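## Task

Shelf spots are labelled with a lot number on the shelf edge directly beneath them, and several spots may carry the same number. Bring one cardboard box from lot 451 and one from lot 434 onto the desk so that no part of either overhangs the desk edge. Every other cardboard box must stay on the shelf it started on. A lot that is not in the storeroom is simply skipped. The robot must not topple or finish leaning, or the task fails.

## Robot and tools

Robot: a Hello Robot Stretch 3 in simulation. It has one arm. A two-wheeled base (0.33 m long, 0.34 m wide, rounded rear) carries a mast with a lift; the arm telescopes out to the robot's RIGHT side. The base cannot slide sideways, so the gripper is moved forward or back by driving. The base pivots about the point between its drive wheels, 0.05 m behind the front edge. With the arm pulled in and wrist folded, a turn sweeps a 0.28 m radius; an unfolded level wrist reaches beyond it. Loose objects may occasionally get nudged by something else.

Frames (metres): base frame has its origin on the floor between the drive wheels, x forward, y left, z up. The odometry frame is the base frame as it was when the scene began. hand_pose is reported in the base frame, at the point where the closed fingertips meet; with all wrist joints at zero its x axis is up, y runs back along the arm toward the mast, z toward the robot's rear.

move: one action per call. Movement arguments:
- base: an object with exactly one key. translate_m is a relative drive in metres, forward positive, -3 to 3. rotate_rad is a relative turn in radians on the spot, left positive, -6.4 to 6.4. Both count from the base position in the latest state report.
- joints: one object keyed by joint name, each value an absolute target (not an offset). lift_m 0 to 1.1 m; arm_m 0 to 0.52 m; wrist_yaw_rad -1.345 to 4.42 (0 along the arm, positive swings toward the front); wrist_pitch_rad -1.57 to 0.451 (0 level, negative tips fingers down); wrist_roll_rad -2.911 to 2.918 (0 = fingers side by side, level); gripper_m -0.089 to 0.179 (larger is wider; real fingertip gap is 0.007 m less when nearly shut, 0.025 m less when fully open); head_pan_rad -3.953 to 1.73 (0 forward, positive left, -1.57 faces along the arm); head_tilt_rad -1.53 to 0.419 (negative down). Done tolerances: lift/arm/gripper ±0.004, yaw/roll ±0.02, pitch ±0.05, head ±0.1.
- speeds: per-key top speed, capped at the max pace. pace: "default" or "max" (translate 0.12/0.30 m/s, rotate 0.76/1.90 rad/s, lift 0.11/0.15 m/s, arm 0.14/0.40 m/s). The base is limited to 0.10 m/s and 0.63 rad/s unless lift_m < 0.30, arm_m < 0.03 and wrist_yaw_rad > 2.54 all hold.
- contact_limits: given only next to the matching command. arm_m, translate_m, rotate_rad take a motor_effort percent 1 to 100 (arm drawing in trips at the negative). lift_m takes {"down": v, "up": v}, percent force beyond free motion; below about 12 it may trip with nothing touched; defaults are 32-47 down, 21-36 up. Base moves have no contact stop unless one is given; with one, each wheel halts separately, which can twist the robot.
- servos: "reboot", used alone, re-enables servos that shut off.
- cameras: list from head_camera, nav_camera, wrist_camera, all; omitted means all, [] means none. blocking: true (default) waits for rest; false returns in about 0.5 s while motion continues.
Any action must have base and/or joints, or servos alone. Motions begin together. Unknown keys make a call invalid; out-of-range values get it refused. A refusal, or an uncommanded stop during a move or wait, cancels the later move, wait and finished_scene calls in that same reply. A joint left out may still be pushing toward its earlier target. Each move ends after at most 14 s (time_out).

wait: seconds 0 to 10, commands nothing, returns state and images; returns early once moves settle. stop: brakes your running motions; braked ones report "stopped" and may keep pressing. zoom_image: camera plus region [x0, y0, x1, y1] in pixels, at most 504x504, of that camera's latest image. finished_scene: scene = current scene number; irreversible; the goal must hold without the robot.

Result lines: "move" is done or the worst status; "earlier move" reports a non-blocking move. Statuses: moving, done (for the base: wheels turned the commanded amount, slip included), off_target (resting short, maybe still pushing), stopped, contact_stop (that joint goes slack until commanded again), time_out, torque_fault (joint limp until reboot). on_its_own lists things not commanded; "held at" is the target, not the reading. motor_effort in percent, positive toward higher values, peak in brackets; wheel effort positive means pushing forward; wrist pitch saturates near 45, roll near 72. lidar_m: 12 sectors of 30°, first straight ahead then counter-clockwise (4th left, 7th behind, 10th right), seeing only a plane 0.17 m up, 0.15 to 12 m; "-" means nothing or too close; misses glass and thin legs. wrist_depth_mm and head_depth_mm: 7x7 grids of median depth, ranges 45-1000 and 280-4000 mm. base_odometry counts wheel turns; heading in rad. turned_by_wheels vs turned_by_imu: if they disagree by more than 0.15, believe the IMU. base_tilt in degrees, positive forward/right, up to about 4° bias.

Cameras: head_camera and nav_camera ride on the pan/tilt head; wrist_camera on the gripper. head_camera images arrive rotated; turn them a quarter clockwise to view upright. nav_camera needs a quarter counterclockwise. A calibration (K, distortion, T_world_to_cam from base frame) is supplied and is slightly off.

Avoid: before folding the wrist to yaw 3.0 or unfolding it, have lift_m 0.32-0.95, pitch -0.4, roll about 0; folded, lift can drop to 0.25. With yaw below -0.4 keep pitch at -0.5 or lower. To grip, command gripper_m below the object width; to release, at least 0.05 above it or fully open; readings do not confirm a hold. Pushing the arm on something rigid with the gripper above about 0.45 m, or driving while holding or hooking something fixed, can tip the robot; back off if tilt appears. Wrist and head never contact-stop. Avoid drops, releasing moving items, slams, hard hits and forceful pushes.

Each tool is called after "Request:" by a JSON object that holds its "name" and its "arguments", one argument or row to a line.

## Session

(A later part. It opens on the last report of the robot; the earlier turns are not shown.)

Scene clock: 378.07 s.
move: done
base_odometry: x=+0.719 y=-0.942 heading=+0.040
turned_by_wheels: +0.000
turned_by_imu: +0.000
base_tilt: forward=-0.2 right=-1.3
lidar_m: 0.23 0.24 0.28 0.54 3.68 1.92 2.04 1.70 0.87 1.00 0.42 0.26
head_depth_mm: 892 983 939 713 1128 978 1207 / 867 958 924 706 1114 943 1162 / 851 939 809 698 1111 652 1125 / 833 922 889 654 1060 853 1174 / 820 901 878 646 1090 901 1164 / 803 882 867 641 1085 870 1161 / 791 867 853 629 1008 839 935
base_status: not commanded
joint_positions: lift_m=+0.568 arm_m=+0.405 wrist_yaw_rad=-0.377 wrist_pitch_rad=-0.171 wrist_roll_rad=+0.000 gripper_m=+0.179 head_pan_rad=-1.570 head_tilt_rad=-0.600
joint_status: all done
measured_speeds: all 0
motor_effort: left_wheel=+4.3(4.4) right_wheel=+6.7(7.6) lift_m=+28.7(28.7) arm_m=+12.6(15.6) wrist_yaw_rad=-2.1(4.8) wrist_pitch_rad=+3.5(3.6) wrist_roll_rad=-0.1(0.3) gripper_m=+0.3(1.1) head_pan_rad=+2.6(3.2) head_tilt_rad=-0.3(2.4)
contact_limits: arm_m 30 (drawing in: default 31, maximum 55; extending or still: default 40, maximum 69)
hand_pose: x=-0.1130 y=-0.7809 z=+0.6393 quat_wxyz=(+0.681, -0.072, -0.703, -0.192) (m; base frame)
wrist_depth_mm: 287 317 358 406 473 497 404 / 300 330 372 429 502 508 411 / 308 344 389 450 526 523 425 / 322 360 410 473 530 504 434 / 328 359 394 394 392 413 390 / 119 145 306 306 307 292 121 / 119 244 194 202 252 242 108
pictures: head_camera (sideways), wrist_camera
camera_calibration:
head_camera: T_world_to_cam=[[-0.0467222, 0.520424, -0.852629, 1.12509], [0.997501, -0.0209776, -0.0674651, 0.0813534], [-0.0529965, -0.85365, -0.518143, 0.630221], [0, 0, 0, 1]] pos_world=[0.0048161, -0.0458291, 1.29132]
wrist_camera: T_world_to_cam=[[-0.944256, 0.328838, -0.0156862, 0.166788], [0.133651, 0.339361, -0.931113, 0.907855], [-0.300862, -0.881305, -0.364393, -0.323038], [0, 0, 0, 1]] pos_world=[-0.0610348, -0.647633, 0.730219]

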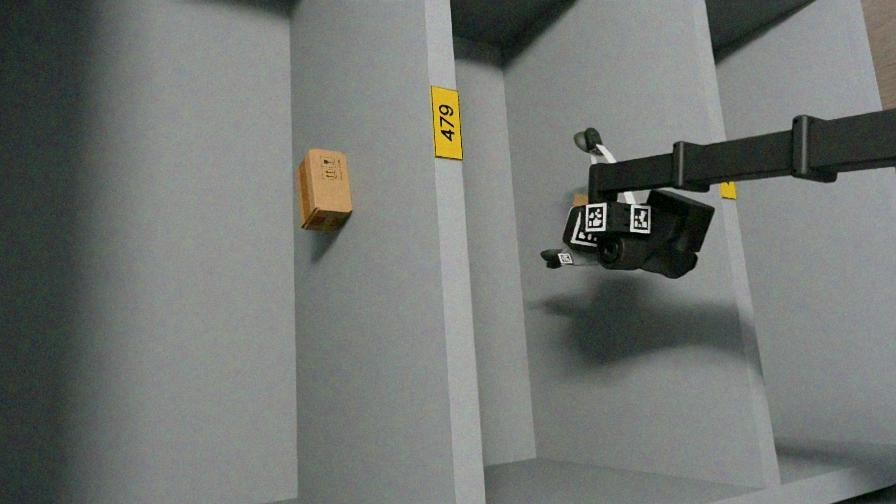

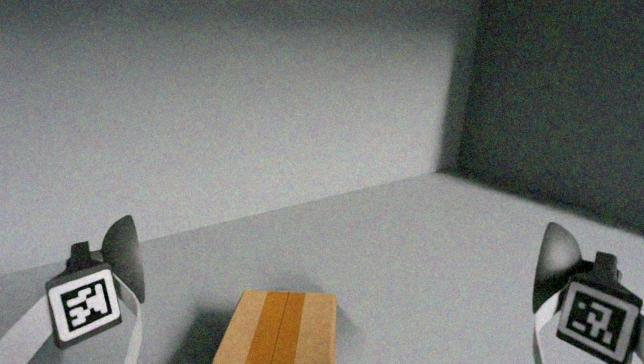

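Request:
{"name": "move", "arguments": {
  "base": {"translate_m": 0.032},
  "joints": {"arm_m": 0.412},
  "contact_limits": {"arm_m": 30, "translate_m": 40},
  "cameras": ["wrist_camera"]
}}

Scene clock: 407.63 s.
move: done
base_odometry: x=+0.751 y=-0.941 heading=+0.040
turned_by_wheels: +0.000
turned_by_imu: +0.000
base_tilt: forward=-0.3 right=-1.2
lidar_m: 0.20 0.20 0.25 0.47 3.74 1.95 2.07 1.73 0.89 1.00 0.36 0.23
head_depth_mm: 880 975 938 715 1126 982 1193 / 866 959 922 709 1118 940 1159 / 846 938 806 698 1040 651 1109 / 830 913 894 653 1028 854 1174 / 816 894 886 646 1092 872 1168 / 797 875 866 638 1083 869 1165 / 784 853 799 603 838 782 892
base_status: done
joint_positions: lift_m=+0.568 arm_m=+0.412 wrist_yaw_rad=-0.377 wrist_pitch_rad=-0.171 wrist_roll_rad=+0.000 gripper_m=+0.179 head_pan_rad=-1.570 head_tilt_rad=-0.600
joint_status: all done
measured_speeds: all 0
motor_effort: left_wheel=+2.7(8.5) right_wheel=+6.1(11.2) lift_m=+28.4(31.3) arm_m=+13.2(14.4) wrist_yaw_rad=-2.2(4.4) wrist_pitch_rad=+3.5(3.6) wrist_roll_rad=+0.3(0.4) gripper_m=+0.4(1.0) head_pan_rad=+2.5(3.1) head_tilt_rad=+1.0(1.6)
contact_limits: arm_m 30 (drawing in: default 31, maximum 55; extending or still: default 40, maximum 69); translate_m 40 (maximum 100)
hand_pose: x=-0.1130 y=-0.7878 z=+0.6393 quat_wxyz=(+0.681, -0.072, -0.703, -0.192) (m; base frame)
wrist_depth_mm: 280 305 344 391 454 505 428 / 290 317 358 413 482 535 436 / 301 331 377 434 509 548 447 / 311 347 396 461 511 533 459 / 318 356 392 393 393 415 391 / 119 146 307 307 307 293 121 / 119 245 252 187 242 242 108
pictures: wrist_camera
camera_calibration:
wrist_camera: T_world_to_cam=[[-0.944238, 0.32889, -0.015686, 0.169119], [0.133669, 0.339354, -0.931113, 0.91023], [-0.300911, -0.881289, -0.364393, -0.329197], [0, 0, 0, 1]] pos_world=[-0.0610402, -0.65463, 0.730222]

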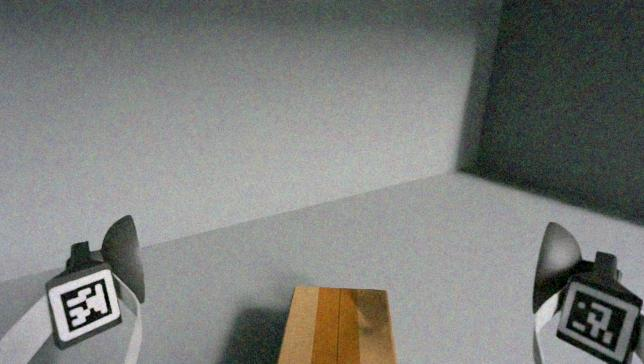

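Request:
{"name": "move", "arguments": {
  "joints": {"lift_m": 0.495},
  "speeds": {"lift_m": 0.04},
  "contact_limits": {"lift_m": {"down": 14}},
  "cameras": ["wrist_camera"]
}}

Request:
{"name": "move", "arguments": {
  "joints": {"gripper_m": 0.045},
  "cameras": ["wrist_camera"]
}}

Scene clock: 421.33 s.
move: done
base_odometry: x=+0.751 y=-0.941 heading=+0.040
turned_by_wheels: +0.000
turned_by_imu: +0.000
base_tilt: forward=-0.3 right=-1.1
lidar_m: 0.20 0.21 0.25 0.47 3.75 1.95 2.07 1.74 0.89 1.00 0.36 0.23
head_depth_mm: 880 983 936 716 1131 980 1200 / 862 957 923 710 1117 945 1192 / 845 934 805 695 1076 724 593 / 831 915 892 651 1103 757 1171 / 814 895 879 648 1100 874 1168 / 797 878 869 637 1083 867 1161 / 784 847 802 602 836 781 889
base_status: not commanded
joint_positions: lift_m=+0.495 arm_m=+0.412 wrist_yaw_rad=-0.377 wrist_pitch_rad=-0.171 wrist_roll_rad=+0.000 gripper_m=+0.179 head_pan_rad=-1.570 head_tilt_rad=-0.600
joint_status: all done
measured_speeds: all 0
motor_effort: left_wheel=+2.7(3.0) right_wheel=+6.0(7.0) lift_m=+24.2(25.8) arm_m=+10.6(12.1) wrist_yaw_rad=-3.3(4.8) wrist_pitch_rad=+3.6(3.6) wrist_roll_rad=+0.1(0.6) gripper_m=+0.6(1.0) head_pan_rad=+2.5(2.7) head_tilt_rad=+2.4(3.5)
contact_limits: arm_m 30 (drawing in: default 31, maximum 55; extending or still: default 40, maximum 69); lift_m down 14 (down: maximum 72; up: maximum 65); translate_m 40 (maximum 100)
hand_pose: x=-0.1130 y=-0.7878 z=+0.5663 quat_wxyz=(+0.681, -0.072, -0.703, -0.192) (m; base frame)
wrist_depth_mm: 279 306 341 392 454 509 433 / 290 319 359 411 484 536 438 / 302 332 374 433 491 506 436 / 306 328 342 338 336 337 333 / 261 232 246 144 231 243 243 / 119 145 184 121 123 183 121 / 119 152 152 126 127 151 108
pictures: wrist_camera
camera_calibration:
wrist_camera: T_world_to_cam=[[-0.944238, 0.32889, -0.0156859, 0.167974], [0.133667, 0.339347, -0.931116, 0.842252], [-0.300912, -0.881292, -0.364386, -0.355806], [0, 0, 0, 1]] pos_world=[-0.0610402, -0.654629, 0.657219]

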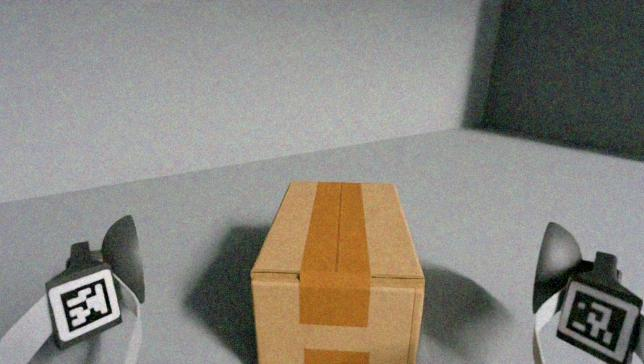

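Scene clock: 423.20 s.
move: done
base_odometry: x=+0.751 y=-0.941 heading=+0.040
turned_by_wheels: +0.000
turned_by_imu: +0.000
base_tilt: forward=-0.3 right=-1.2
lidar_m: 0.20 0.20 0.25 0.47 3.73 1.96 2.07 1.73 0.89 1.00 0.36 0.23
head_depth_mm: 879 978 938 716 1131 982 1197 / 863 956 922 708 1121 945 1188 / 846 934 805 694 1074 722 590 / 832 918 898 653 1105 757 1180 / 814 896 888 646 1092 877 1165 / 798 873 871 640 1086 870 1160 / 786 849 798 600 837 780 890
base_status: not commanded
joint_positions: lift_m=+0.495 arm_m=+0.412 wrist_yaw_rad=-0.378 wrist_pitch_rad=-0.171 wrist_roll_rad=+0.000 gripper_m=+0.045 head_pan_rad=-1.570 head_tilt_rad=-0.600
joint_status: all done
measured_speeds: all 0
motor_effort: left_wheel=+2.7(3.2) right_wheel=+5.9(7.0) lift_m=+29.5(29.5) arm_m=+10.2(11.3) wrist_yaw_rad=-2.8(4.3) wrist_pitch_rad=+3.5(3.6) wrist_roll_rad=-0.1(0.2) gripper_m=-8.0(82.2) head_pan_rad=+1.9(2.7) head_tilt_rad=+2.9(4.1)
contact_limits: arm_m 30 (drawing in: default 31, maximum 55; extending or still: default 40, maximum 69); lift_m down 14 (down: maximum 72; up: maximum 65); translate_m 40 (maximum 100)
hand_pose: x=-0.1131 y=-0.7878 z=+0.5663 quat_wxyz=(+0.681, -0.073, -0.703, -0.192) (m; base frame)
wrist_depth_mm: 281 305 343 389 452 510 429 / 290 317 359 411 482 530 443 / 301 332 375 432 487 506 432 / 306 327 341 341 336 338 334 / 247 246 156 143 152 243 243 / 192 192 131 132 127 182 190 / 158 113 147 140 146 146 156
pictures: wrist_camera
camera_calibration:
wrist_camera: T_world_to_cam=[[-0.943988, 0.329606, -0.0156861, 0.168378], [0.133924, 0.339245, -0.931116, 0.842201], [-0.30158, -0.881063, -0.364386, -0.355693], [0, 0, 0, 1]] pos_world=[-0.0611142, -0.654599, 0.657219]

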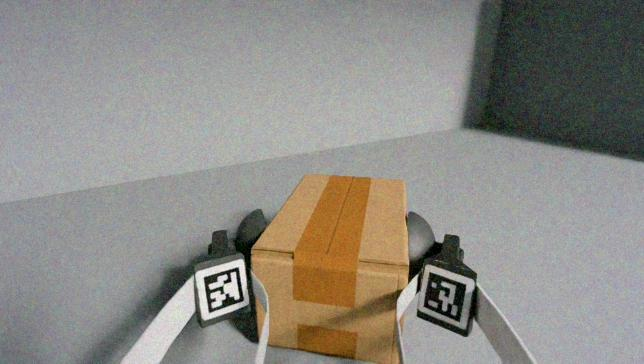

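Request:
{"name": "move", "arguments": {
  "joints": {"lift_m": 0.56},
  "speeds": {"lift_m": 0.05},
  "cameras": ["wrist_camera"]
}}

Scene clock: 430.70 s.
move: done
base_odometry: x=+0.751 y=-0.941 heading=+0.040
turned_by_wheels: +0.000
turned_by_imu: +0.000
base_tilt: forward=-0.4 right=-1.2
lidar_m: 0.20 0.20 0.25 0.47 3.74 1.95 2.07 1.73 0.89 0.99 0.37 0.23
head_depth_mm: 882 979 937 715 1126 983 1193 / 867 952 923 706 1118 942 1154 / 847 933 806 665 984 661 1110 / 830 908 896 654 1059 853 1174 / 813 893 881 647 1093 874 1171 / 798 876 868 640 1085 869 1162 / 784 849 805 600 837 782 885
base_status: not commanded
joint_positions: lift_m=+0.560 arm_m=+0.412 wrist_yaw_rad=-0.378 wrist_pitch_rad=-0.174 wrist_roll_rad=+0.000 gripper_m=+0.045 head_pan_rad=-1.570 head_tilt_rad=-0.600
joint_status: all done
measured_speeds: all 0
motor_effort: left_wheel=+2.6(3.3) right_wheel=+6.4(6.9) lift_m=+31.1(34.1) arm_m=+7.7(8.8) wrist_yaw_rad=-2.6(3.9) wrist_pitch_rad=+4.1(4.1) wrist_roll_rad=+0.2(0.3) gripper_m=-7.1(8.3) head_pan_rad=+2.2(2.4) head_tilt_rad=+3.7(4.4)
contact_limits: arm_m 30 (drawing in: default 31, maximum 55; extending or still: default 40, maximum 69); translate_m 40 (maximum 100)
hand_pose: x=-0.1131 y=-0.7876 z=+0.6306 quat_wxyz=(+0.681, -0.072, -0.703, -0.193) (m; base frame)
wrist_depth_mm: 278 304 345 392 454 509 423 / 291 319 359 409 483 530 441 / 300 331 375 437 510 549 446 / 311 348 393 441 507 513 446 / 323 358 157 146 153 371 370 / 296 294 128 134 128 292 288 / 242 102 224 139 223 224 240
pictures: wrist_camera
camera_calibration:
wrist_camera: T_world_to_cam=[[-0.943971, 0.32965, -0.0158056, 0.169506], [0.134904, 0.341711, -0.930072, 0.90339], [-0.301197, -0.880093, -0.367037, -0.329607], [0, 0, 0, 1]] pos_world=[-0.061139, -0.654661, 0.721919]

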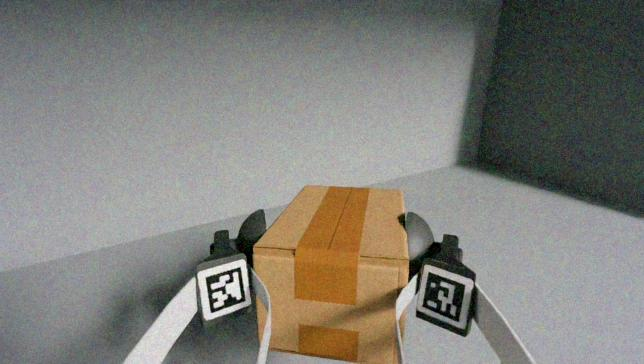

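Request:
{"name": "move", "arguments": {
  "joints": {"arm_m": 0.0, "head_pan_rad": -3.0, "head_tilt_rad": -0.35},
  "speeds": {"arm_m": 0.2},
  "cameras": []
}}

Request:
{"name": "move", "arguments": {
  "base": {"translate_m": -0.5},
  "joints": {"lift_m": 0.8, "wrist_yaw_rad": 0.0},
  "cameras": ["head_camera", "nav_camera"]
}}

Scene clock: 445.93 s.
move: done
base_odometry: x=+0.751 y=-0.941 heading=+0.040
turned_by_wheels: +0.000
turned_by_imu: +0.000
base_tilt: forward=-0.3 right=-1.3
lidar_m: 0.20 0.20 0.25 0.47 3.73 1.95 2.07 1.73 0.89 0.99 0.37 0.23
head_depth_mm: 1878 1963 2090 2237 2355 1953 1519 / 1830 1933 2066 2203 2330 1956 1510 / 1817 1911 2037 2183 2294 1929 1497 / 1816 1915 2016 2147 2320 1921 1496 / 1790 1901 2006 2147 2271 1924 1487 / 1791 1892 2007 2126 2281 1917 1474 / 1794 1895 2013 2136 2264 1857 1484
base_status: not commanded
joint_positions: lift_m=+0.560 arm_m=+0.001 wrist_yaw_rad=-0.378 wrist_pitch_rad=-0.175 wrist_roll_rad=+0.000 gripper_m=+0.045 head_pan_rad=-3.001 head_tilt_rad=-0.350
joint_status: all done
measured_speeds: all 0
motor_effort: left_wheel=+2.7(3.2) right_wheel=+6.1(7.1) lift_m=+31.1(31.8) arm_m=-12.8(14.9) wrist_yaw_rad=-3.2(3.8) wrist_pitch_rad=+4.1(4.3) wrist_roll_rad=-0.1(0.3) gripper_m=-7.3(8.3) head_pan_rad=+3.6(5.2) head_tilt_rad=-4.1(7.7)
contact_limits: translate_m 40 (maximum 100)
hand_pose: x=-0.1130 y=-0.3761 z=+0.6303 quat_wxyz=(+0.680, -0.071, -0.703, -0.193) (m; base frame)
wrist_depth_mm: - - - - 786 608 - / - - - - 816 619 - / - - 747 771 783 633 822 / 535 523 522 524 521 628 - / 380 380 156 146 153 727 - / 310 323 128 133 128 754 - / 638 102 - 138 133 121 954
pictures: none
No camera images: "cameras" was empty.

Scene clock: 452.07 s.
move: done
base_odometry: x=+0.252 y=-0.961 heading=+0.040
turned_by_wheels: +0.000
turned_by_imu: +0.000
base_tilt: forward=-0.3 right=-1.0
lidar_m: 0.69 0.69 0.84 1.59 2.48 1.50 1.58 1.31 0.71 0.67 1.09 0.77
head_depth_mm: 1412 1509 1583 1701 1806 1883 1531 / 1392 1475 1565 1669 1791 1867 1505 / 1392 1460 1547 1652 1744 1846 1512 / 1374 1453 1546 1641 1745 1847 1498 / 1369 1458 1525 1623 1733 1831 1496 / 1355 1432 1518 1611 1711 1807 1476 / 1347 1428 1517 1610 1726 1816 1472
base_status: done
joint_positions: lift_m=+0.800 arm_m=+0.001 wrist_yaw_rad=-0.003 wrist_pitch_rad=-0.176 wrist_roll_rad=+0.000 gripper_m=+0.045 head_pan_rad=-3.000 head_tilt_rad=-0.350
joint_status: all done
measured_speeds: all 0
motor_effort: left_wheel=-5.8(9.8) right_wheel=-5.5(14.8) lift_m=+24.4(35.1) arm_m=-8.9(13.1) wrist_yaw_rad=+2.3(6.3) wrist_pitch_rad=+4.3(4.4) wrist_roll_rad=-0.1(0.3) gripper_m=-7.4(8.0) head_pan_rad=+3.4(4.0) head_tilt_rad=-2.1(3.8)
hand_pose: x=-0.0222 y=-0.3936 z=+0.8702 quat_wxyz=(+0.705, +0.061, -0.704, -0.063) (m; base frame)
wrist_depth_mm: 337 346 358 373 387 396 - / - - - 656 421 - - / - - - 678 439 - - / - - - 202 455 - - / 827 834 154 146 153 868 812 / 678 687 128 133 128 678 677 / 553 111 522 139 137 594 -
pictures: head_camera (sideways), nav_camera (sideways)
camera_calibration:
head_camera: T_world_to_cam=[[0.283694, 0.0871949, -0.954942, 1.25657], [0.103316, -0.99284, -0.0599621, 0.0770607], [-0.953333, -0.0816503, -0.290671, 0.339702], [0, 0, 0, 1]] pos_world=[-0.0405944, -0.00532095, 1.30332]
nav_camera: T_world_to_cam=[[-0.312623, -0.0617823, 0.947866, -1.1887], [-0.155977, 0.987676, 0.012933, 0.0342893], [-0.936983, -0.143802, -0.318407, 0.373357], [0, 0, 0, 1]] pos_world=[-0.0164386, -0.0536179, 1.24517]

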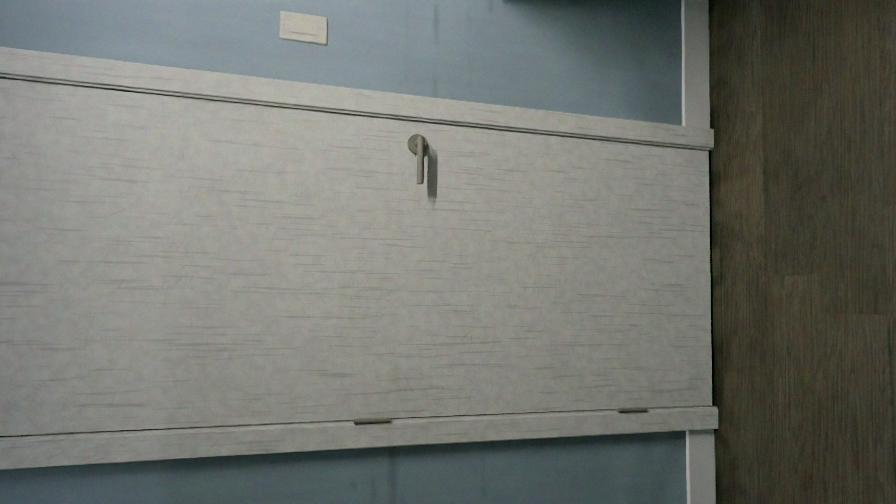

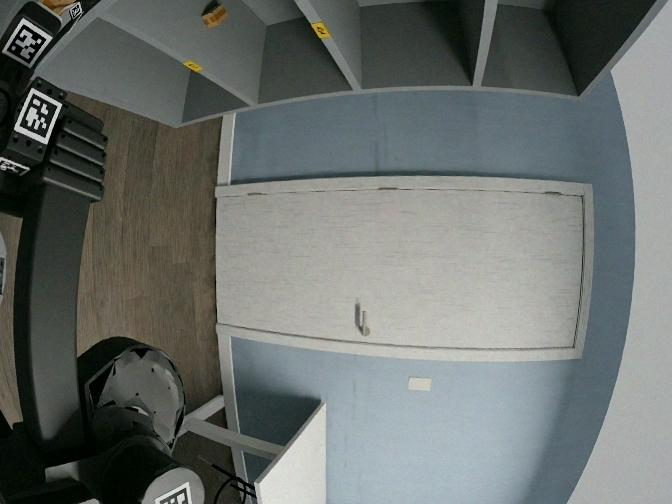

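Request:
{"name": "move", "arguments": {
  "joints": {"head_pan_rad": -3.7, "head_tilt_rad": -0.45},
  "cameras": ["head_camera", "nav_camera"]
}}

Scene clock: 458.80 s.
move: done
base_odometry: x=+0.252 y=-0.961 heading=+0.040
turned_by_wheels: +0.000
turned_by_imu: +0.000
base_tilt: forward=-0.1 right=-1.2
lidar_m: 0.69 0.70 0.84 1.59 2.48 1.50 1.58 1.32 0.71 0.67 1.09 0.77
head_depth_mm: 2707 2997 3347 3093 2355 1825 - / 2368 2615 2814 1989 2281 1725 1389 / 2113 2325 2449 1802 2308 1730 - / 1920 2062 2208 1632 2282 1714 - / 1746 1861 2024 1697 2010 1693 - / 1591 1703 1825 1914 2061 1688 300 / 1478 1583 1671 1798 1922 1683 1391
base_status: not commanded
joint_positions: lift_m=+0.800 arm_m=+0.001 wrist_yaw_rad=-0.003 wrist_pitch_rad=-0.176 wrist_roll_rad=+0.000 gripper_m=+0.045 head_pan_rad=-3.715 head_tilt_rad=-0.451
joint_status: all done
measured_speeds: all 0
motor_effort: left_wheel=-5.5(6.5) right_wheel=-5.4(5.8) lift_m=+24.8(25.4) arm_m=-7.1(7.8) wrist_yaw_rad=+0.3(3.4) wrist_pitch_rad=+4.3(4.3) wrist_roll_rad=-0.1(0.3) gripper_m=-7.9(7.9) head_pan_rad=-0.5(4.2) head_tilt_rad=-4.5(7.7)
hand_pose: x=-0.0222 y=-0.3936 z=+0.8702 quat_wxyz=(+0.705, +0.061, -0.704, -0.063) (m; base frame)
wrist_depth_mm: 335 346 359 371 384 394 - / - - - 648 421 - - / - - - 673 439 - - / - - - 202 451 - - / 822 829 153 147 153 856 818 / 690 683 128 133 128 672 665 / 559 112 517 138 136 591 -
pictures: head_camera (sideways), nav_camera (sideways)
camera_calibration:
head_camera: T_world_to_cam=[[0.350709, -0.171259, -0.920692, 1.21145], [-0.567476, -0.820941, -0.0634581, 0.0856959], [-0.744966, 0.544726, -0.385097, 0.461319], [0, 0, 0, 1]] pos_world=[-0.0325696, 0.0265311, 1.29846]
nav_camera: T_world_to_cam=[[-0.3552, 0.20896, 0.911136, -1.1405], [0.528509, 0.848852, 0.0113602, 0.0321631], [-0.771045, 0.485579, -0.411949, 0.494078], [0, 0, 0, 1]] pos_world=[-0.0411484, -0.0288965, 1.24232]

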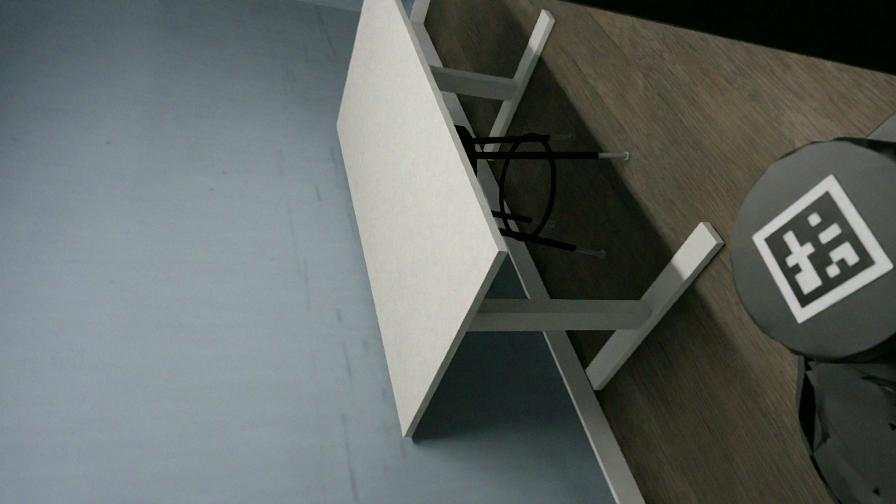

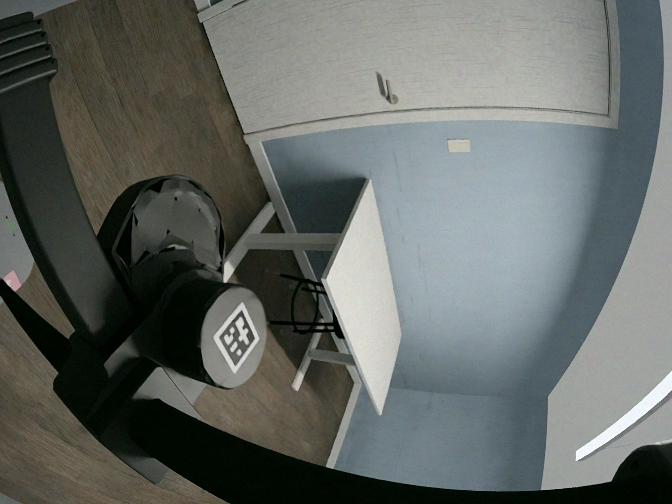

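Request:
{"name": "move", "arguments": {
  "base": {"rotate_rad": -1.172},
  "joints": {"head_pan_rad": -1.57, "head_tilt_rad": -0.5},
  "cameras": []
}}

Request:
{"name": "move", "arguments": {
  "base": {"translate_m": -1.22},
  "cameras": ["head_camera", "nav_camera"]
}}

Scene clock: 520.60 s.
move: done
base_odometry: x=+0.252 y=-0.961 heading=-1.131
turned_by_wheels: -1.172
turned_by_imu: -1.153
base_tilt: forward=-0.4 right=-1.2
lidar_m: 1.09 0.83 0.69 0.69 0.78 1.29 2.51 1.50 1.59 1.58 1.30 0.67
head_depth_mm: 1278 1374 1492 1629 1783 1666 1342 / 1300 1409 1524 1656 1831 1653 1342 / 1332 1444 1562 1700 1893 1635 1229 / 1362 1483 1611 1741 1922 523 321 / 1414 1526 1674 1844 1973 1624 1286 / 1438 1566 1709 1865 1998 1617 1315 / 1076 1158 1238 1373 1501 1509 1298
base_status: done
joint_positions: lift_m=+0.800 arm_m=+0.001 wrist_yaw_rad=-0.002 wrist_pitch_rad=-0.176 wrist_roll_rad=+0.000 gripper_m=+0.045 head_pan_rad=-1.566 head_tilt_rad=-0.500
joint_status: all done
measured_speeds: all 0
motor_effort: left_wheel=+8.0(12.5) right_wheel=-10.8(13.4) lift_m=+25.6(26.6) arm_m=-8.2(8.2) wrist_yaw_rad=+2.1(3.2) wrist_pitch_rad=+4.3(4.4) wrist_roll_rad=+0.1(0.3) gripper_m=-7.6(8.1) head_pan_rad=-3.7(5.2) head_tilt_rad=-4.2(6.6)
hand_pose: x=-0.0221 y=-0.3936 z=+0.8702 quat_wxyz=(+0.705, +0.061, -0.704, -0.063) (m; base frame)
wrist_depth_mm: 646 - - - - - - / - - - - - - - / - - - - - - - / - - - - - - - / 826 938 156 146 153 - - / 710 - 127 133 128 - - / - 111 - 139 136 - -
pictures: none
No camera images: "cameras" was empty.

Scene clock: 533.90 s.
move: done
base_odometry: x=-0.268 y=+0.143 heading=-1.131
turned_by_wheels: +0.000
turned_by_imu: +0.000
base_tilt: forward=-0.4 right=-1.1
lidar_m: 1.82 1.13 0.96 0.95 1.08 2.47 2.47 0.96 0.72 0.91 1.48 2.03
head_depth_mm: 1076 1163 1244 1328 969 737 1310 / 1096 1182 1276 1352 960 758 1304 / 1119 1214 1310 1375 956 731 1258 / 1145 1237 1335 1354 946 522 321 / 1166 1268 1379 1488 937 771 1294 / 1198 1300 1408 1541 1644 1469 1314 / 1207 1315 1423 1584 1778 1608 1312
base_status: done
joint_positions: lift_m=+0.800 arm_m=+0.001 wrist_yaw_rad=-0.002 wrist_pitch_rad=-0.176 wrist_roll_rad=+0.000 gripper_m=+0.045 head_pan_rad=-1.570 head_tilt_rad=-0.500
joint_status: not commanded
measured_speeds: all 0
motor_effort: left_wheel=-4.5(10.0) right_wheel=-7.3(16.5) lift_m=+28.1(28.7) arm_m=-11.6(13.6) wrist_yaw_rad=+1.3(3.4) wrist_pitch_rad=+4.2(4.4) wrist_roll_rad=+0.0(0.5) gripper_m=-7.5(8.0) head_pan_rad=-2.9(3.9) head_tilt_rad=-3.3(5.4)
hand_pose: x=-0.0221 y=-0.3936 z=+0.8702 quat_wxyz=(+0.705, +0.061, -0.704, -0.063) (m; base frame)
wrist_depth_mm: - - - - - - - / - - - - - - - / - - - - - - - / - - - 184 - - - / - - 146 146 149 - - / - - 128 133 128 - - / - 112 - 139 136 120 -
pictures: head_camera (sideways), nav_camera (sideways)
camera_calibration:
head_camera: T_world_to_cam=[[-0.046622, 0.432349, -0.9005, 1.18753], [0.997505, -0.027689, -0.0649383, 0.0780725], [-0.05301, -0.901281, -0.42998, 0.515504], [0, 0, 0, 1]] pos_world=[0.00481402, -0.0466513, 1.29609]
nav_camera: T_world_to_cam=[[0.0173994, -0.456089, 0.889764, -1.11489], [-0.99979, -0.0175653, 0.010547, 0.0425451], [0.0108186, -0.889761, -0.456299, 0.547019], [0, 0, 0, 1]] pos_world=[0.0560167, -0.0210272, 1.24115]

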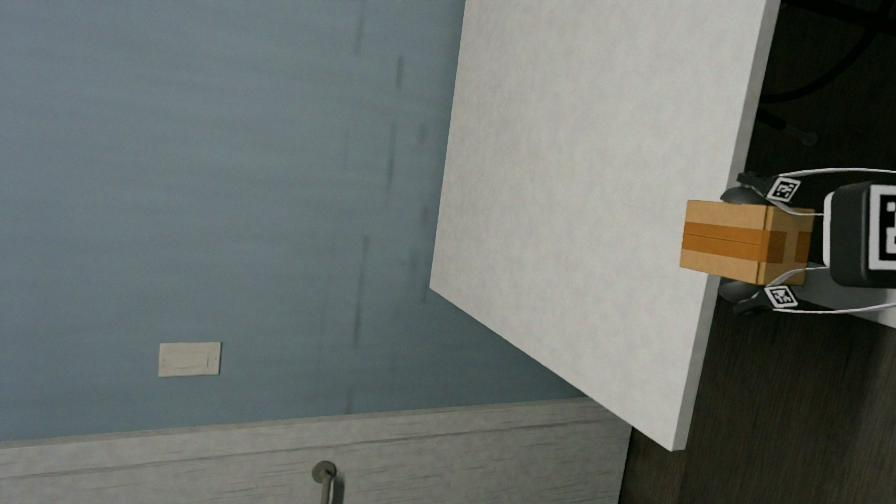

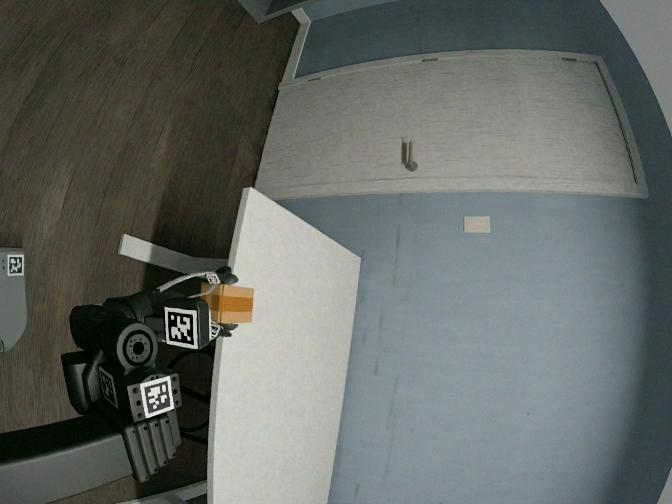

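Request:
{"name": "move", "arguments": {
  "base": {"rotate_rad": -0.22},
  "cameras": ["head_camera"]
}}

Scene clock: 542.20 s.
move: done
base_odometry: x=-0.268 y=+0.143 heading=-1.351
turned_by_wheels: -0.220
turned_by_imu: -0.216
base_tilt: forward=-0.4 right=-1.2
lidar_m: 1.82 1.36 1.00 0.96 0.99 1.36 2.47 1.34 0.72 0.91 1.39 1.87
head_depth_mm: 1114 1214 1320 1385 969 791 1277 / 1119 1210 1316 1380 960 786 1270 / 1114 1206 1316 1374 953 754 1230 / 1118 1206 1323 1359 941 522 322 / 1120 1205 1310 1356 940 744 1292 / 1116 1207 1318 1311 932 766 1281 / 1112 1199 1311 1425 922 764 1311
base_status: done
joint_positions: lift_m=+0.800 arm_m=+0.001 wrist_yaw_rad=-0.002 wrist_pitch_rad=-0.176 wrist_roll_rad=+0.000 gripper_m=+0.045 head_pan_rad=-1.570 head_tilt_rad=-0.500
joint_status: not commanded
measured_speeds: all 0
motor_effort: left_wheel=+8.3(11.3) right_wheel=-10.0(14.2) lift_m=+29.0(29.5) arm_m=-10.7(11.6) wrist_yaw_rad=+1.2(2.2) wrist_pitch_rad=+4.2(4.3) wrist_roll_rad=-0.1(0.3) gripper_m=-7.4(7.8) head_pan_rad=-3.6(3.7) head_tilt_rad=-3.9(4.5)
hand_pose: x=-0.0220 y=-0.3936 z=+0.8702 quat_wxyz=(+0.705, +0.061, -0.704, -0.063) (m; base frame)
wrist_depth_mm: - - - - - - - / - - - - - - - / - - - - - - - / - - - 185 - - - / - - 146 146 149 - - / - - 128 133 128 - - / - 111 930 139 136 640 -
pictures: head_camera (sideways)
camera_calibration:
head_camera: T_world_to_cam=[[-0.0466194, 0.432349, -0.9005, 1.18753], [0.997505, -0.0276949, -0.0649383, 0.0780725], [-0.0530153, -0.901281, -0.42998, 0.515504], [0, 0, 0, 1]] pos_world=[0.00481374, -0.0466513, 1.29609]

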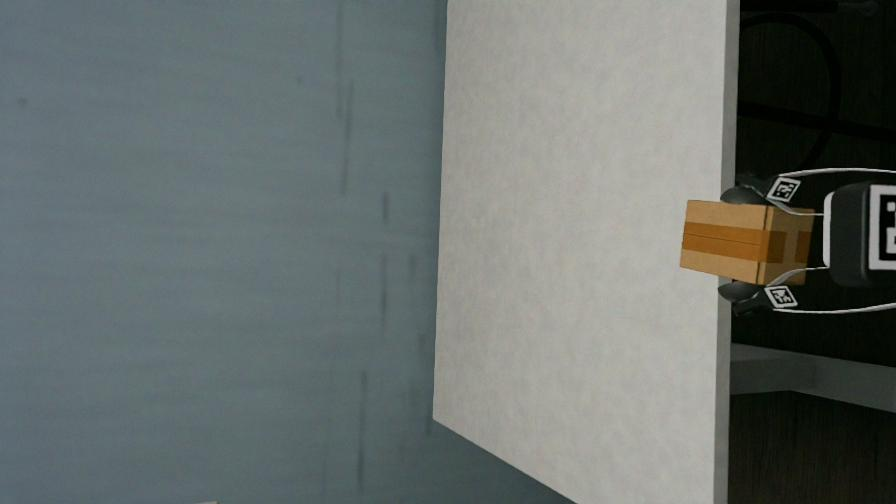

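Request:
{"name": "move", "arguments": {
  "joints": {"arm_m": 0.40},
  "speeds": {"arm_m": 0.2},
  "contact_limits": {"arm_m": 30},
  "cameras": []
}}

Request:
{"name": "move", "arguments": {
  "joints": {"lift_m": 0.705},
  "cameras": []
}}

Request:
{"name": "move", "arguments": {
  "joints": {"lift_m": 0.677},
  "speeds": {"lift_m": 0.03},
  "contact_limits": {"lift_m": {"down": 12}},
  "cameras": ["wrist_camera", "head_camera"]
}}

Scene clock: 561.73 s.
move: done
base_odometry: x=-0.268 y=+0.143 heading=-1.351
turned_by_wheels: +0.000
turned_by_imu: +0.000
base_tilt: forward=-0.4 right=-1.0
lidar_m: 1.82 1.36 0.99 0.96 0.99 1.36 2.47 1.34 0.73 0.91 1.39 1.87
head_depth_mm: 1118 1211 1320 1395 967 762 305 / 1115 1204 1316 1377 514 368 1057 / 1116 1205 1320 1369 561 780 1307 / 1116 1208 1316 1368 618 776 1324 / 1117 1198 1317 1338 939 772 1322 / 1110 1206 1322 1318 927 767 1279 / 1115 1203 1312 1426 927 763 1312
base_status: not commanded
joint_positions: lift_m=+0.800 arm_m=+0.400 wrist_yaw_rad=-0.002 wrist_pitch_rad=-0.176 wrist_roll_rad=+0.000 gripper_m=+0.045 head_pan_rad=-1.570 head_tilt_rad=-0.500
joint_status: all done
measured_speeds: all 0
motor_effort: left_wheel=+7.4(8.3) right_wheel=-10.2(10.9) lift_m=+29.8(30.3) arm_m=+12.9(15.2) wrist_yaw_rad=+0.8(2.6) wrist_pitch_rad=+4.3(4.4) wrist_roll_rad=-0.3(0.3) gripper_m=-7.1(8.2) head_pan_rad=-2.6(3.6) head_tilt_rad=-3.7(4.5)
contact_limits: arm_m 30 (drawing in: default 31, maximum 55; extending or still: default 40, maximum 69)
hand_pose: x=-0.0220 y=-0.7931 z=+0.8702 quat_wxyz=(+0.705, +0.061, -0.704, -0.063) (m; base frame)
wrist_depth_mm: - - - - - - - / - - - - - - - / - - - - - - - / - - - 203 - - - / - - 146 146 149 - - / - - 128 133 128 - - / - 102 - 139 133 107 -
pictures: none
No camera images: "cameras" was empty.

Scene clock: 563.43 s.
move: done
base_odometry: x=-0.268 y=+0.143 heading=-1.351
turned_by_wheels: +0.000
turned_by_imu: +0.000
base_tilt: forward=-0.3 right=-1.2
lidar_m: 1.82 1.35 0.99 0.96 0.99 1.36 2.47 1.35 0.73 0.91 1.39 1.88
head_depth_mm: 1121 1209 1327 1389 966 792 1274 / 1115 1203 1319 1382 958 708 390 / 1115 1204 1310 1369 626 609 1291 / 1116 1202 1307 1348 701 723 1322 / 1108 1204 1306 1337 937 771 1318 / 1121 1206 1309 1325 931 767 1274 / 1111 1209 1320 1420 921 761 1300
base_status: not commanded
joint_positions: lift_m=+0.705 arm_m=+0.400 wrist_yaw_rad=-0.002 wrist_pitch_rad=-0.176 wrist_roll_rad=+0.000 gripper_m=+0.045 head_pan_rad=-1.570 head_tilt_rad=-0.500
joint_status: all done
measured_speeds: all 0
motor_effort: left_wheel=+7.5(8.3) right_wheel=-10.0(10.8) lift_m=+23.5(28.6) arm_m=+9.5(13.0) wrist_yaw_rad=+1.2(3.0) wrist_pitch_rad=+4.3(4.3) wrist_roll_rad=+0.1(0.3) gripper_m=-7.3(8.0) head_pan_rad=-3.0(3.6) head_tilt_rad=-3.2(4.1)
contact_limits: arm_m 30 (drawing in: default 31, maximum 55; extending or still: default 40, maximum 69)
hand_pose: x=-0.0220 y=-0.7931 z=+0.7752 quat_wxyz=(+0.705, +0.062, -0.704, -0.063) (m; base frame)
wrist_depth_mm: - - - - - - - / - - - - - - - / - - - - - - - / - - - 184 - - - / 274 274 151 146 149 271 270 / 227 227 128 133 128 224 224 / 186 112 174 139 173 172 184
pictures: none
No camera images: "cameras" was empty.

Scene clock: 564.80 s.
move: done
base_odometry: x=-0.268 y=+0.143 heading=-1.351
turned_by_wheels: +0.000
turned_by_imu: +0.000
base_tilt: forward=-0.3 right=-1.1
lidar_m: 1.82 1.36 0.99 0.96 0.99 1.36 2.47 1.35 0.73 0.91 1.39 1.87
head_depth_mm: 1118 1213 1326 1396 967 792 1284 / 1117 1212 1322 1393 962 761 415 / 1113 1209 1309 1368 951 614 1297 / 1114 1208 1316 1361 832 712 1338 / 1115 1202 1321 1331 940 773 1317 / 1116 1206 1308 1328 926 769 1283 / 1116 1200 1314 1424 921 763 1308
base_status: not commanded
joint_positions: lift_m=+0.677 arm_m=+0.400 wrist_yaw_rad=-0.002 wrist_pitch_rad=-0.154 wrist_roll_rad=+0.000 gripper_m=+0.045 head_pan_rad=-1.570 head_tilt_rad=-0.500
joint_status: all done
measured_speeds: all 0
motor_effort: left_wheel=+7.4(8.0) right_wheel=-9.6(11.0) lift_m=+21.7(26.6) arm_m=+7.5(10.3) wrist_yaw_rad=+1.1(2.4) wrist_pitch_rad=+0.2(4.3) wrist_roll_rad=+0.1(0.3) gripper_m=-7.4(7.9) head_pan_rad=-2.5(3.4) head_tilt_rad=-3.7(3.8)
contact_limits: arm_m 30 (drawing in: default 31, maximum 55; extending or still: default 40, maximum 69); lift_m down 12 (down: maximum 72; up: maximum 65)
hand_pose: x=-0.0220 y=-0.7945 z=+0.7526 quat_wxyz=(+0.705, +0.054, -0.705, -0.055) (m; base frame)
wrist_depth_mm: - - - - - - - / - - - - - - - / - - - - - - - / - - - 186 - - - / 251 250 156 144 152 248 246 / 193 193 127 134 128 191 191 / 158 146 152 142 146 146 156
pictures: head_camera (sideways), wrist_camera
camera_calibration:
head_camera: T_world_to_cam=[[-0.0465974, 0.432352, -0.9005, 1.18753], [0.997503, -0.0277456, -0.0649383, 0.0780725], [-0.0530611, -0.901278, -0.42998, 0.515504], [0, 0, 0, 1]] pos_world=[0.00481137, -0.0466512, 1.29609]
wrist_camera: T_world_to_cam=[[-0.999083, -0.0401127, -0.0149531, -0.0359775], [0.0000363345, 0.348502, -0.937308, 1.01483], [0.0428092, -0.936449, -0.348181, -0.31484], [0, 0, 0, 1]] pos_world=[-0.0225033, -0.649945, 0.841048]

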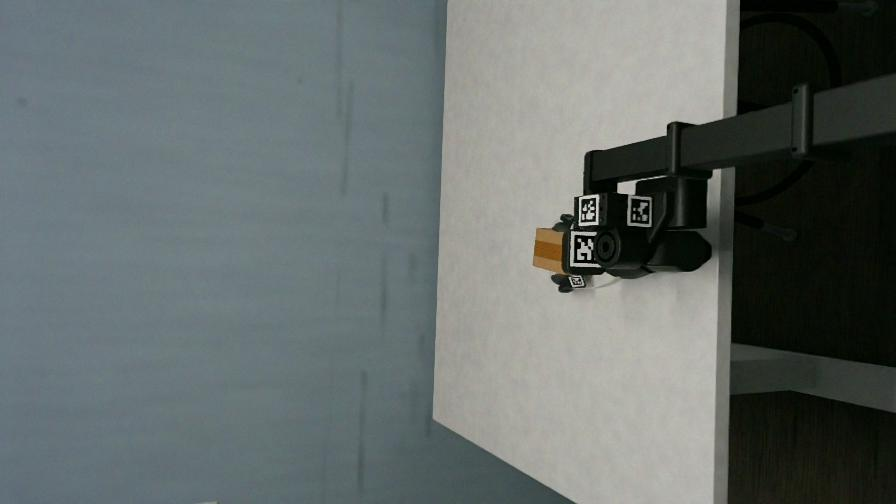

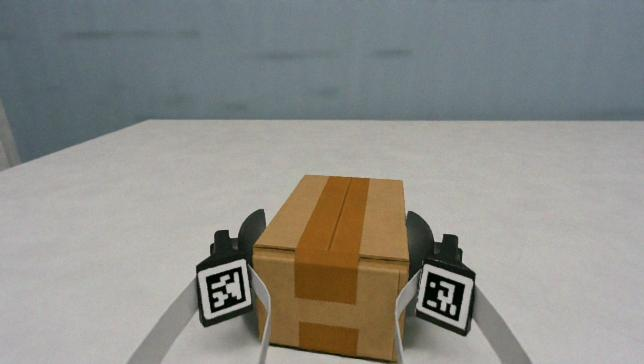

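Request:
{"name": "move", "arguments": {
  "joints": {"gripper_m": 0.179},
  "cameras": []
}}

Request:
{"name": "move", "arguments": {
  "joints": {"lift_m": 0.76},
  "cameras": ["wrist_camera"]
}}

Request:
{"name": "move", "arguments": {
  "joints": {"arm_m": 0.0},
  "pace": "max",
  "cameras": ["head_camera"]
}}

Scene clock: 571.13 s.
move: done
base_odometry: x=-0.268 y=+0.143 heading=-1.351
turned_by_wheels: +0.000
turned_by_imu: +0.000
base_tilt: forward=-0.3 right=-1.2
lidar_m: 1.82 1.35 0.99 0.96 1.00 1.36 2.47 1.34 0.72 0.91 1.39 1.87
head_depth_mm: 1120 1208 1320 1380 965 790 1274 / 1118 1207 1316 1389 955 759 414 / 1121 1203 1318 1379 892 614 1286 / 1116 1212 1316 1359 869 710 1327 / 1117 1208 1315 1333 933 771 1317 / 1116 1206 1314 1326 929 766 1273 / 1108 1208 1320 1417 925 762 1308
base_status: not commanded
joint_positions: lift_m=+0.677 arm_m=+0.400 wrist_yaw_rad=-0.002 wrist_pitch_rad=-0.164 wrist_roll_rad=+0.000 gripper_m=+0.179 head_pan_rad=-1.570 head_tilt_rad=-0.500
joint_status: all done
measured_speeds: all 0
motor_effort: left_wheel=+7.4(7.7) right_wheel=-10.3(10.5) lift_m=+29.5(29.8) arm_m=-0.2(2.8) wrist_yaw_rad=+1.9(2.7) wrist_pitch_rad=+2.1(2.3) wrist_roll_rad=+0.0(0.3) gripper_m=+0.7(83.4) head_pan_rad=-2.9(3.3) head_tilt_rad=-2.8(4.3)
contact_limits: arm_m 30 (drawing in: default 31, maximum 55; extending or still: default 40, maximum 69); lift_m down 12 (down: maximum 72; up: maximum 65)
hand_pose: x=-0.0220 y=-0.7938 z=+0.7501 quat_wxyz=(+0.705, +0.057, -0.704, -0.059) (m; base frame)
wrist_depth_mm: - - - - - - - / - - - - - - - / - - - - - - - / - - - 178 - - - / 243 242 240 137 226 238 237 / 119 145 180 134 170 186 121 / 118 148 153 142 147 147 108
pictures: none
No camera images: "cameras" was empty.

Scene clock: 572.73 s.
move: done
base_odometry: x=-0.268 y=+0.143 heading=-1.351
turned_by_wheels: +0.000
turned_by_imu: +0.000
base_tilt: forward=-0.3 right=-1.3
lidar_m: 1.82 1.35 0.99 0.96 0.99 1.36 2.47 1.34 0.72 0.91 1.39 1.87
head_depth_mm: 1116 1209 1321 1381 970 794 1133 / 1122 1208 1325 1386 959 409 348 / 1113 1210 1313 1376 576 757 1299 / 1116 1210 1312 1349 608 779 1331 / 1113 1210 1318 1337 902 771 1328 / 1112 1203 1319 1324 933 770 1284 / 1111 1209 1306 1423 924 760 1308
base_status: not commanded
joint_positions: lift_m=+0.760 arm_m=+0.400 wrist_yaw_rad=-0.002 wrist_pitch_rad=-0.165 wrist_roll_rad=+0.000 gripper_m=+0.179 head_pan_rad=-1.570 head_tilt_rad=-0.500
joint_status: all done
measured_speeds: all 0
motor_effort: left_wheel=+7.4(7.9) right_wheel=-10.6(10.9) lift_m=+30.5(34.0) arm_m=-3.3(3.3) wrist_yaw_rad=+1.2(2.7) wrist_pitch_rad=+2.2(2.3) wrist_roll_rad=+0.0(0.3) gripper_m=+0.6(1.1) head_pan_rad=-2.0(3.4) head_tilt_rad=-2.7(3.8)
contact_limits: arm_m 30 (drawing in: default 31, maximum 55; extending or still: default 40, maximum 69)
hand_pose: x=-0.0220 y=-0.7938 z=+0.8329 quat_wxyz=(+0.705, +0.058, -0.704, -0.059) (m; base frame)
wrist_depth_mm: - - - - - - - / - - - - - - - / - - - - - - - / - - - - - - - / - 143 - - - - - / 118 126 - 228 - - 117 / 118 253 263 196 253 251 108
pictures: wrist_camera
camera_calibration:
wrist_camera: T_world_to_cam=[[-0.999083, -0.0399408, -0.0154081, -0.0342338], [0.0000619512, 0.35857, -0.933503, 1.09469], [0.0428097, -0.932648, -0.358239, -0.27483], [0, 0, 0, 1]] pos_world=[-0.0225048, -0.650211, 0.922916]

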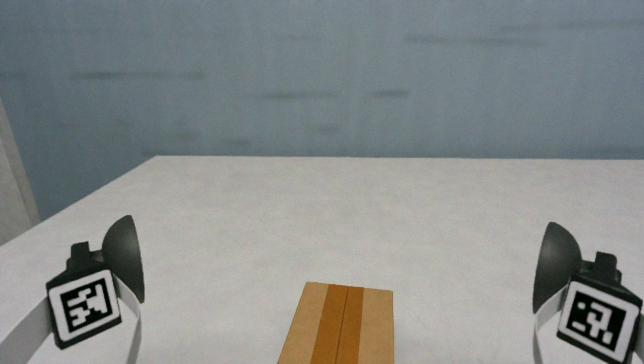

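Scene clock: 575.00 s.
move: done
base_odometry: x=-0.268 y=+0.143 heading=-1.351
turned_by_wheels: +0.000
turned_by_imu: +0.000
base_tilt: forward=-0.3 right=-1.3
lidar_m: 1.82 1.36 0.99 0.96 0.99 1.36 2.47 1.35 0.72 0.91 1.39 1.88
head_depth_mm: 1122 1214 1319 1393 966 791 1273 / 1110 1209 1322 1390 961 785 1237 / 1112 1205 1318 1372 954 784 1301 / 1114 1199 1306 1359 903 777 1323 / 1117 1202 1317 1340 940 770 1285 / 1114 1204 1319 1326 930 770 1242 / 1110 1213 1310 1421 924 761 1309
base_status: not commanded
joint_positions: lift_m=+0.760 arm_m=+0.001 wrist_yaw_rad=-0.002 wrist_pitch_rad=-0.166 wrist_roll_rad=+0.000 gripper_m=+0.179 head_pan_rad=-1.570 head_tilt_rad=-0.500
joint_status: all done
measured_speeds: all 0
motor_effort: left_wheel=+7.3(7.9) right_wheel=-9.8(11.0) lift_m=+23.2(31.5) arm_m=-11.0(14.9) wrist_yaw_rad=+2.1(2.6) wrist_pitch_rad=+2.4(2.6) wrist_roll_rad=+0.2(0.3) gripper_m=+0.9(1.1) head_pan_rad=-2.7(3.0) head_tilt_rad=-2.4(3.7)
hand_pose: x=-0.0220 y=-0.3943 z=+0.8326 quat_wxyz=(+0.705, +0.058, -0.704, -0.060) (m; base frame)
wrist_depth_mm: - - - - - - - / - - - - - - - / - - - - - - - / - - - 550 - - - / - 144 - - - - - / 119 141 - - - - 117 / 118 - - - - - 108
pictures: head_camera (sideways)
camera_calibration:
head_camera: T_world_to_cam=[[-0.0465975, 0.432352, -0.9005, 1.18753], [0.997503, -0.0277455, -0.0649383, 0.0780725], [-0.053061, -0.901278, -0.42998, 0.515504], [0, 0, 0, 1]] pos_world=[0.00481138, -0.0466512, 1.29609]

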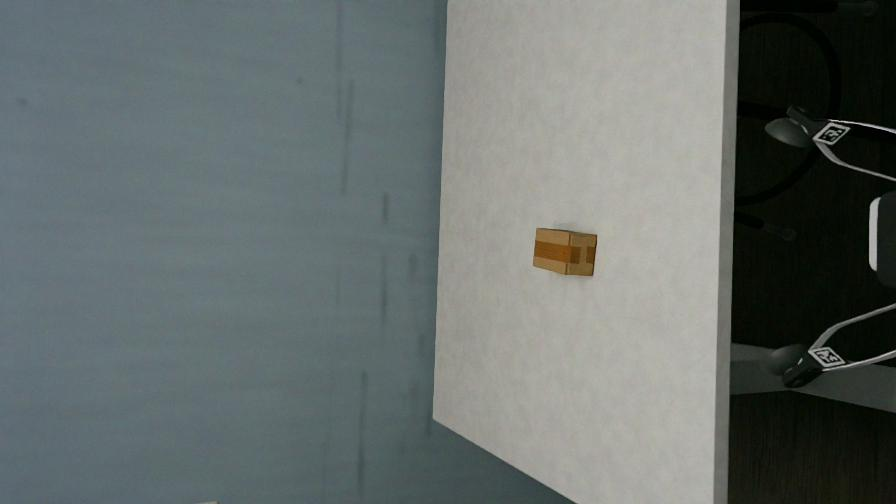

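Request:
{"name": "move", "arguments": {
  "joints": {"gripper_m": 0.04, "wrist_pitch_rad": -0.4, "head_pan_rad": 1.6, "head_tilt_rad": -0.3},
  "cameras": ["nav_camera"]
}}

Request:
{"name": "move", "arguments": {
  "joints": {"wrist_yaw_rad": 3.0},
  "base": {"translate_m": -0.3},
  "cameras": []
}}

Scene clock: 588.83 s.
move: done
base_odometry: x=-0.268 y=+0.143 heading=-1.351
turned_by_wheels: +0.000
turned_by_imu: +0.000
base_tilt: forward=-0.3 right=-1.1
lidar_m: 1.82 1.36 0.99 0.96 0.99 1.36 2.47 1.34 0.72 0.91 1.39 1.87
head_depth_mm: 813 848 898 937 986 1060 1119 / 817 855 891 940 992 1049 1115 / 815 856 897 947 995 1051 1114 / 817 858 899 947 991 1059 1121 / 820 855 897 951 998 1052 1129 / 826 861 904 947 1009 1058 1121 / 824 866 906 951 1006 1064 1132
base_status: not commanded
joint_positions: lift_m=+0.760 arm_m=+0.001 wrist_yaw_rad=-0.002 wrist_pitch_rad=-0.412 wrist_roll_rad=+0.000 gripper_m=+0.040 head_pan_rad=+1.609 head_tilt_rad=-0.300
joint_status: all done
measured_speeds: translate_m=+0.000 rotate_rad=+0.000 lift_m=+0.000 arm_m=+0.000 wrist_yaw_rad=+0.000 wrist_pitch_rad=+0.000 wrist_roll_rad=+0.000 head_pan_rad=-0.024 head_tilt_rad=+0.000
motor_effort: left_wheel=+7.5(7.6) right_wheel=-10.2(10.8) lift_m=+26.5(26.5) arm_m=+13.5(13.6) wrist_yaw_rad=+2.0(2.7) wrist_pitch_rad=+1.8(4.3) wrist_roll_rad=+0.0(0.3) gripper_m=-0.1(83.9) head_pan_rad=-2.5(5.7) head_tilt_rad=+5.3(8.6)
hand_pose: x=-0.0220 y=-0.3707 z=+0.7740 quat_wxyz=(+0.692, +0.144, -0.692, -0.146) (m; base frame)
wrist_depth_mm: - - - - - - - / - - - 518 - - - / - - - - - - - / - - - - - - - / - - - - - - - / - - 129 - 127 - - / 997 987 934 993 964 958 975
pictures: nav_camera (sideways)
camera_calibration:
nav_camera: T_world_to_cam=[[-0.0272337, 0.269383, 0.962648, -1.20975], [0.998548, 0.052097, 0.0136707, 0.0262854], [-0.0464684, 0.961623, -0.270411, 0.305458], [0, 0, 0, 1]] pos_world=[-0.044999, 0.0307815, 1.2468]

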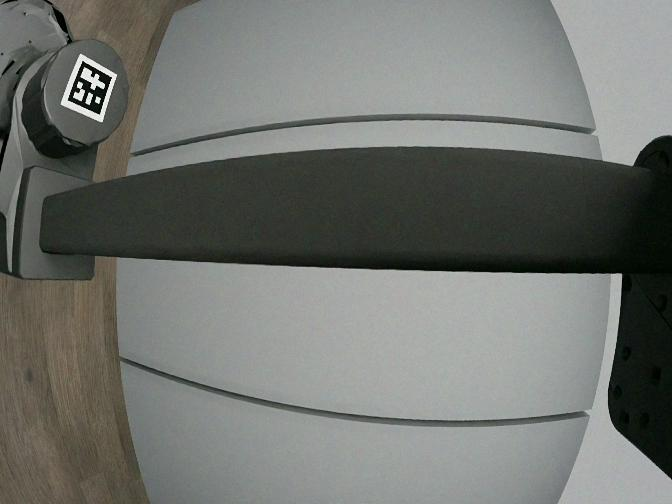

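Scene clock: 592.93 s.
move: done
base_odometry: x=-0.333 y=+0.436 heading=-1.351
turned_by_wheels: +0.000
turned_by_imu: +0.000
base_tilt: forward=-0.2 right=-1.2
lidar_m: 2.12 1.36 0.99 0.96 0.99 1.36 2.17 1.90 0.84 0.68 1.01 1.87
head_depth_mm: 813 852 899 941 997 1047 1116 / 816 856 898 943 995 1052 1119 / 817 855 897 949 996 1055 1118 / 820 857 898 947 997 1057 1114 / 820 859 901 945 1002 1054 1127 / 827 867 907 956 1009 1064 1129 / 823 858 901 951 998 1062 1132
base_status: done
joint_positions: lift_m=+0.760 arm_m=+0.001 wrist_yaw_rad=+2.997 wrist_pitch_rad=-0.413 wrist_roll_rad=+0.000 gripper_m=+0.040 head_pan_rad=+1.600 head_tilt_rad=-0.300
joint_status: all done
measured_speeds: all 0
motor_effort: left_wheel=-4.3(9.9) right_wheel=-6.0(15.4) lift_m=+30.5(31.0) arm_m=+11.0(13.8) wrist_yaw_rad=+2.1(5.5) wrist_pitch_rad=+1.8(2.0) wrist_roll_rad=+0.0(0.4) gripper_m=+0.4(1.1) head_pan_rad=-2.9(4.0) head_tilt_rad=+6.1(6.3)
hand_pose: x=+0.0112 y=+0.0772 z=+0.7739 quat_wxyz=(+0.195, +0.700, +0.095, +0.680) (m; base frame)
wrist_depth_mm: 896 139 930 972 967 - - / 965 149 998 - - - - / - 163 - - - - - / - 181 - - - - - / - - 203 - - - - / - - 130 - 128 - - / - - 264 995 972 968 986
pictures: none
No camera images: "cameras" was empty.

Request:
{"name": "move", "arguments": {
  "joints": {"lift_m": 0.285, "head_pan_rad": -3.9, "head_tilt_rad": -0.3},
  "base": {"translate_m": -1.2},
  "pace": "max",
  "cameras": ["nav_camera"]
}}

Scene clock: 609.33 s.
move: done
base_odometry: x=-0.595 y=+1.607 heading=-1.351
turned_by_wheels: +0.000
turned_by_imu: -0.001
base_tilt: forward=-0.2 right=-1.2
lidar_m: 3.32 1.38 0.99 0.96 1.39 1.02 0.98 1.01 1.39 1.34 0.99 1.26
head_depth_mm: - - - - - - - / 1454 1530 - - - - - / 1327 1400 1493 1587 1710 1821 1578 / 1183 1247 1327 1401 1494 1592 1556 / 1073 1131 1187 1254 1325 1404 1458 / 989 1026 1076 1132 1188 1253 1317 / 915 950 986 1032 1076 1128 1188
base_status: done
joint_positions: lift_m=+0.285 arm_m=+0.001 wrist_yaw_rad=+2.997 wrist_pitch_rad=-0.414 wrist_roll_rad=+0.000 gripper_m=+0.040 head_pan_rad=-3.900 head_tilt_rad=-0.300
joint_status: all done
measured_speeds: all 0
motor_effort: left_wheel=-4.2(12.9) right_wheel=-3.6(18.7) lift_m=+29.9(31.6) arm_m=+6.5(10.7) wrist_yaw_rad=+2.1(3.5) wrist_pitch_rad=+2.1(2.3) wrist_roll_rad=-0.1(0.4) gripper_m=+0.4(1.0) head_pan_rad=+3.4(4.9) head_tilt_rad=+4.4(9.8)
hand_pose: x=+0.0111 y=+0.0770 z=+0.2985 quat_wxyz=(+0.195, +0.700, +0.095, +0.680) (m; base frame)
wrist_depth_mm: - 139 - 990 994 - - / - 150 - - - - - / 998 163 910 957 963 936 928 / 770 183 690 741 739 731 719 / 620 598 203 611 586 608 598 / 528 526 130 313 127 514 510 / 449 281 266 281 440 449 445
pictures: nav_camera (sideways)
camera_calibration:
nav_camera: T_world_to_cam=[[-0.207788, 0.173396, 0.962683, -1.20869], [0.677229, 0.735645, 0.0136726, 0.028243], [-0.705822, 0.654797, -0.270287, 0.309319], [0, 0, 0, 1]] pos_world=[-0.0519552, -0.0137356, 1.24681]

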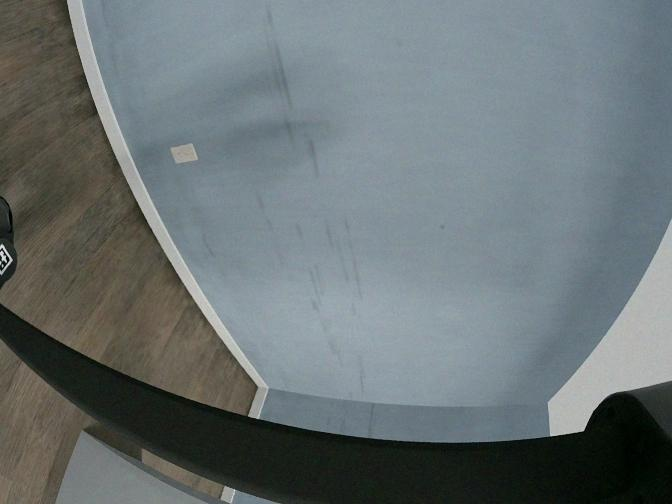

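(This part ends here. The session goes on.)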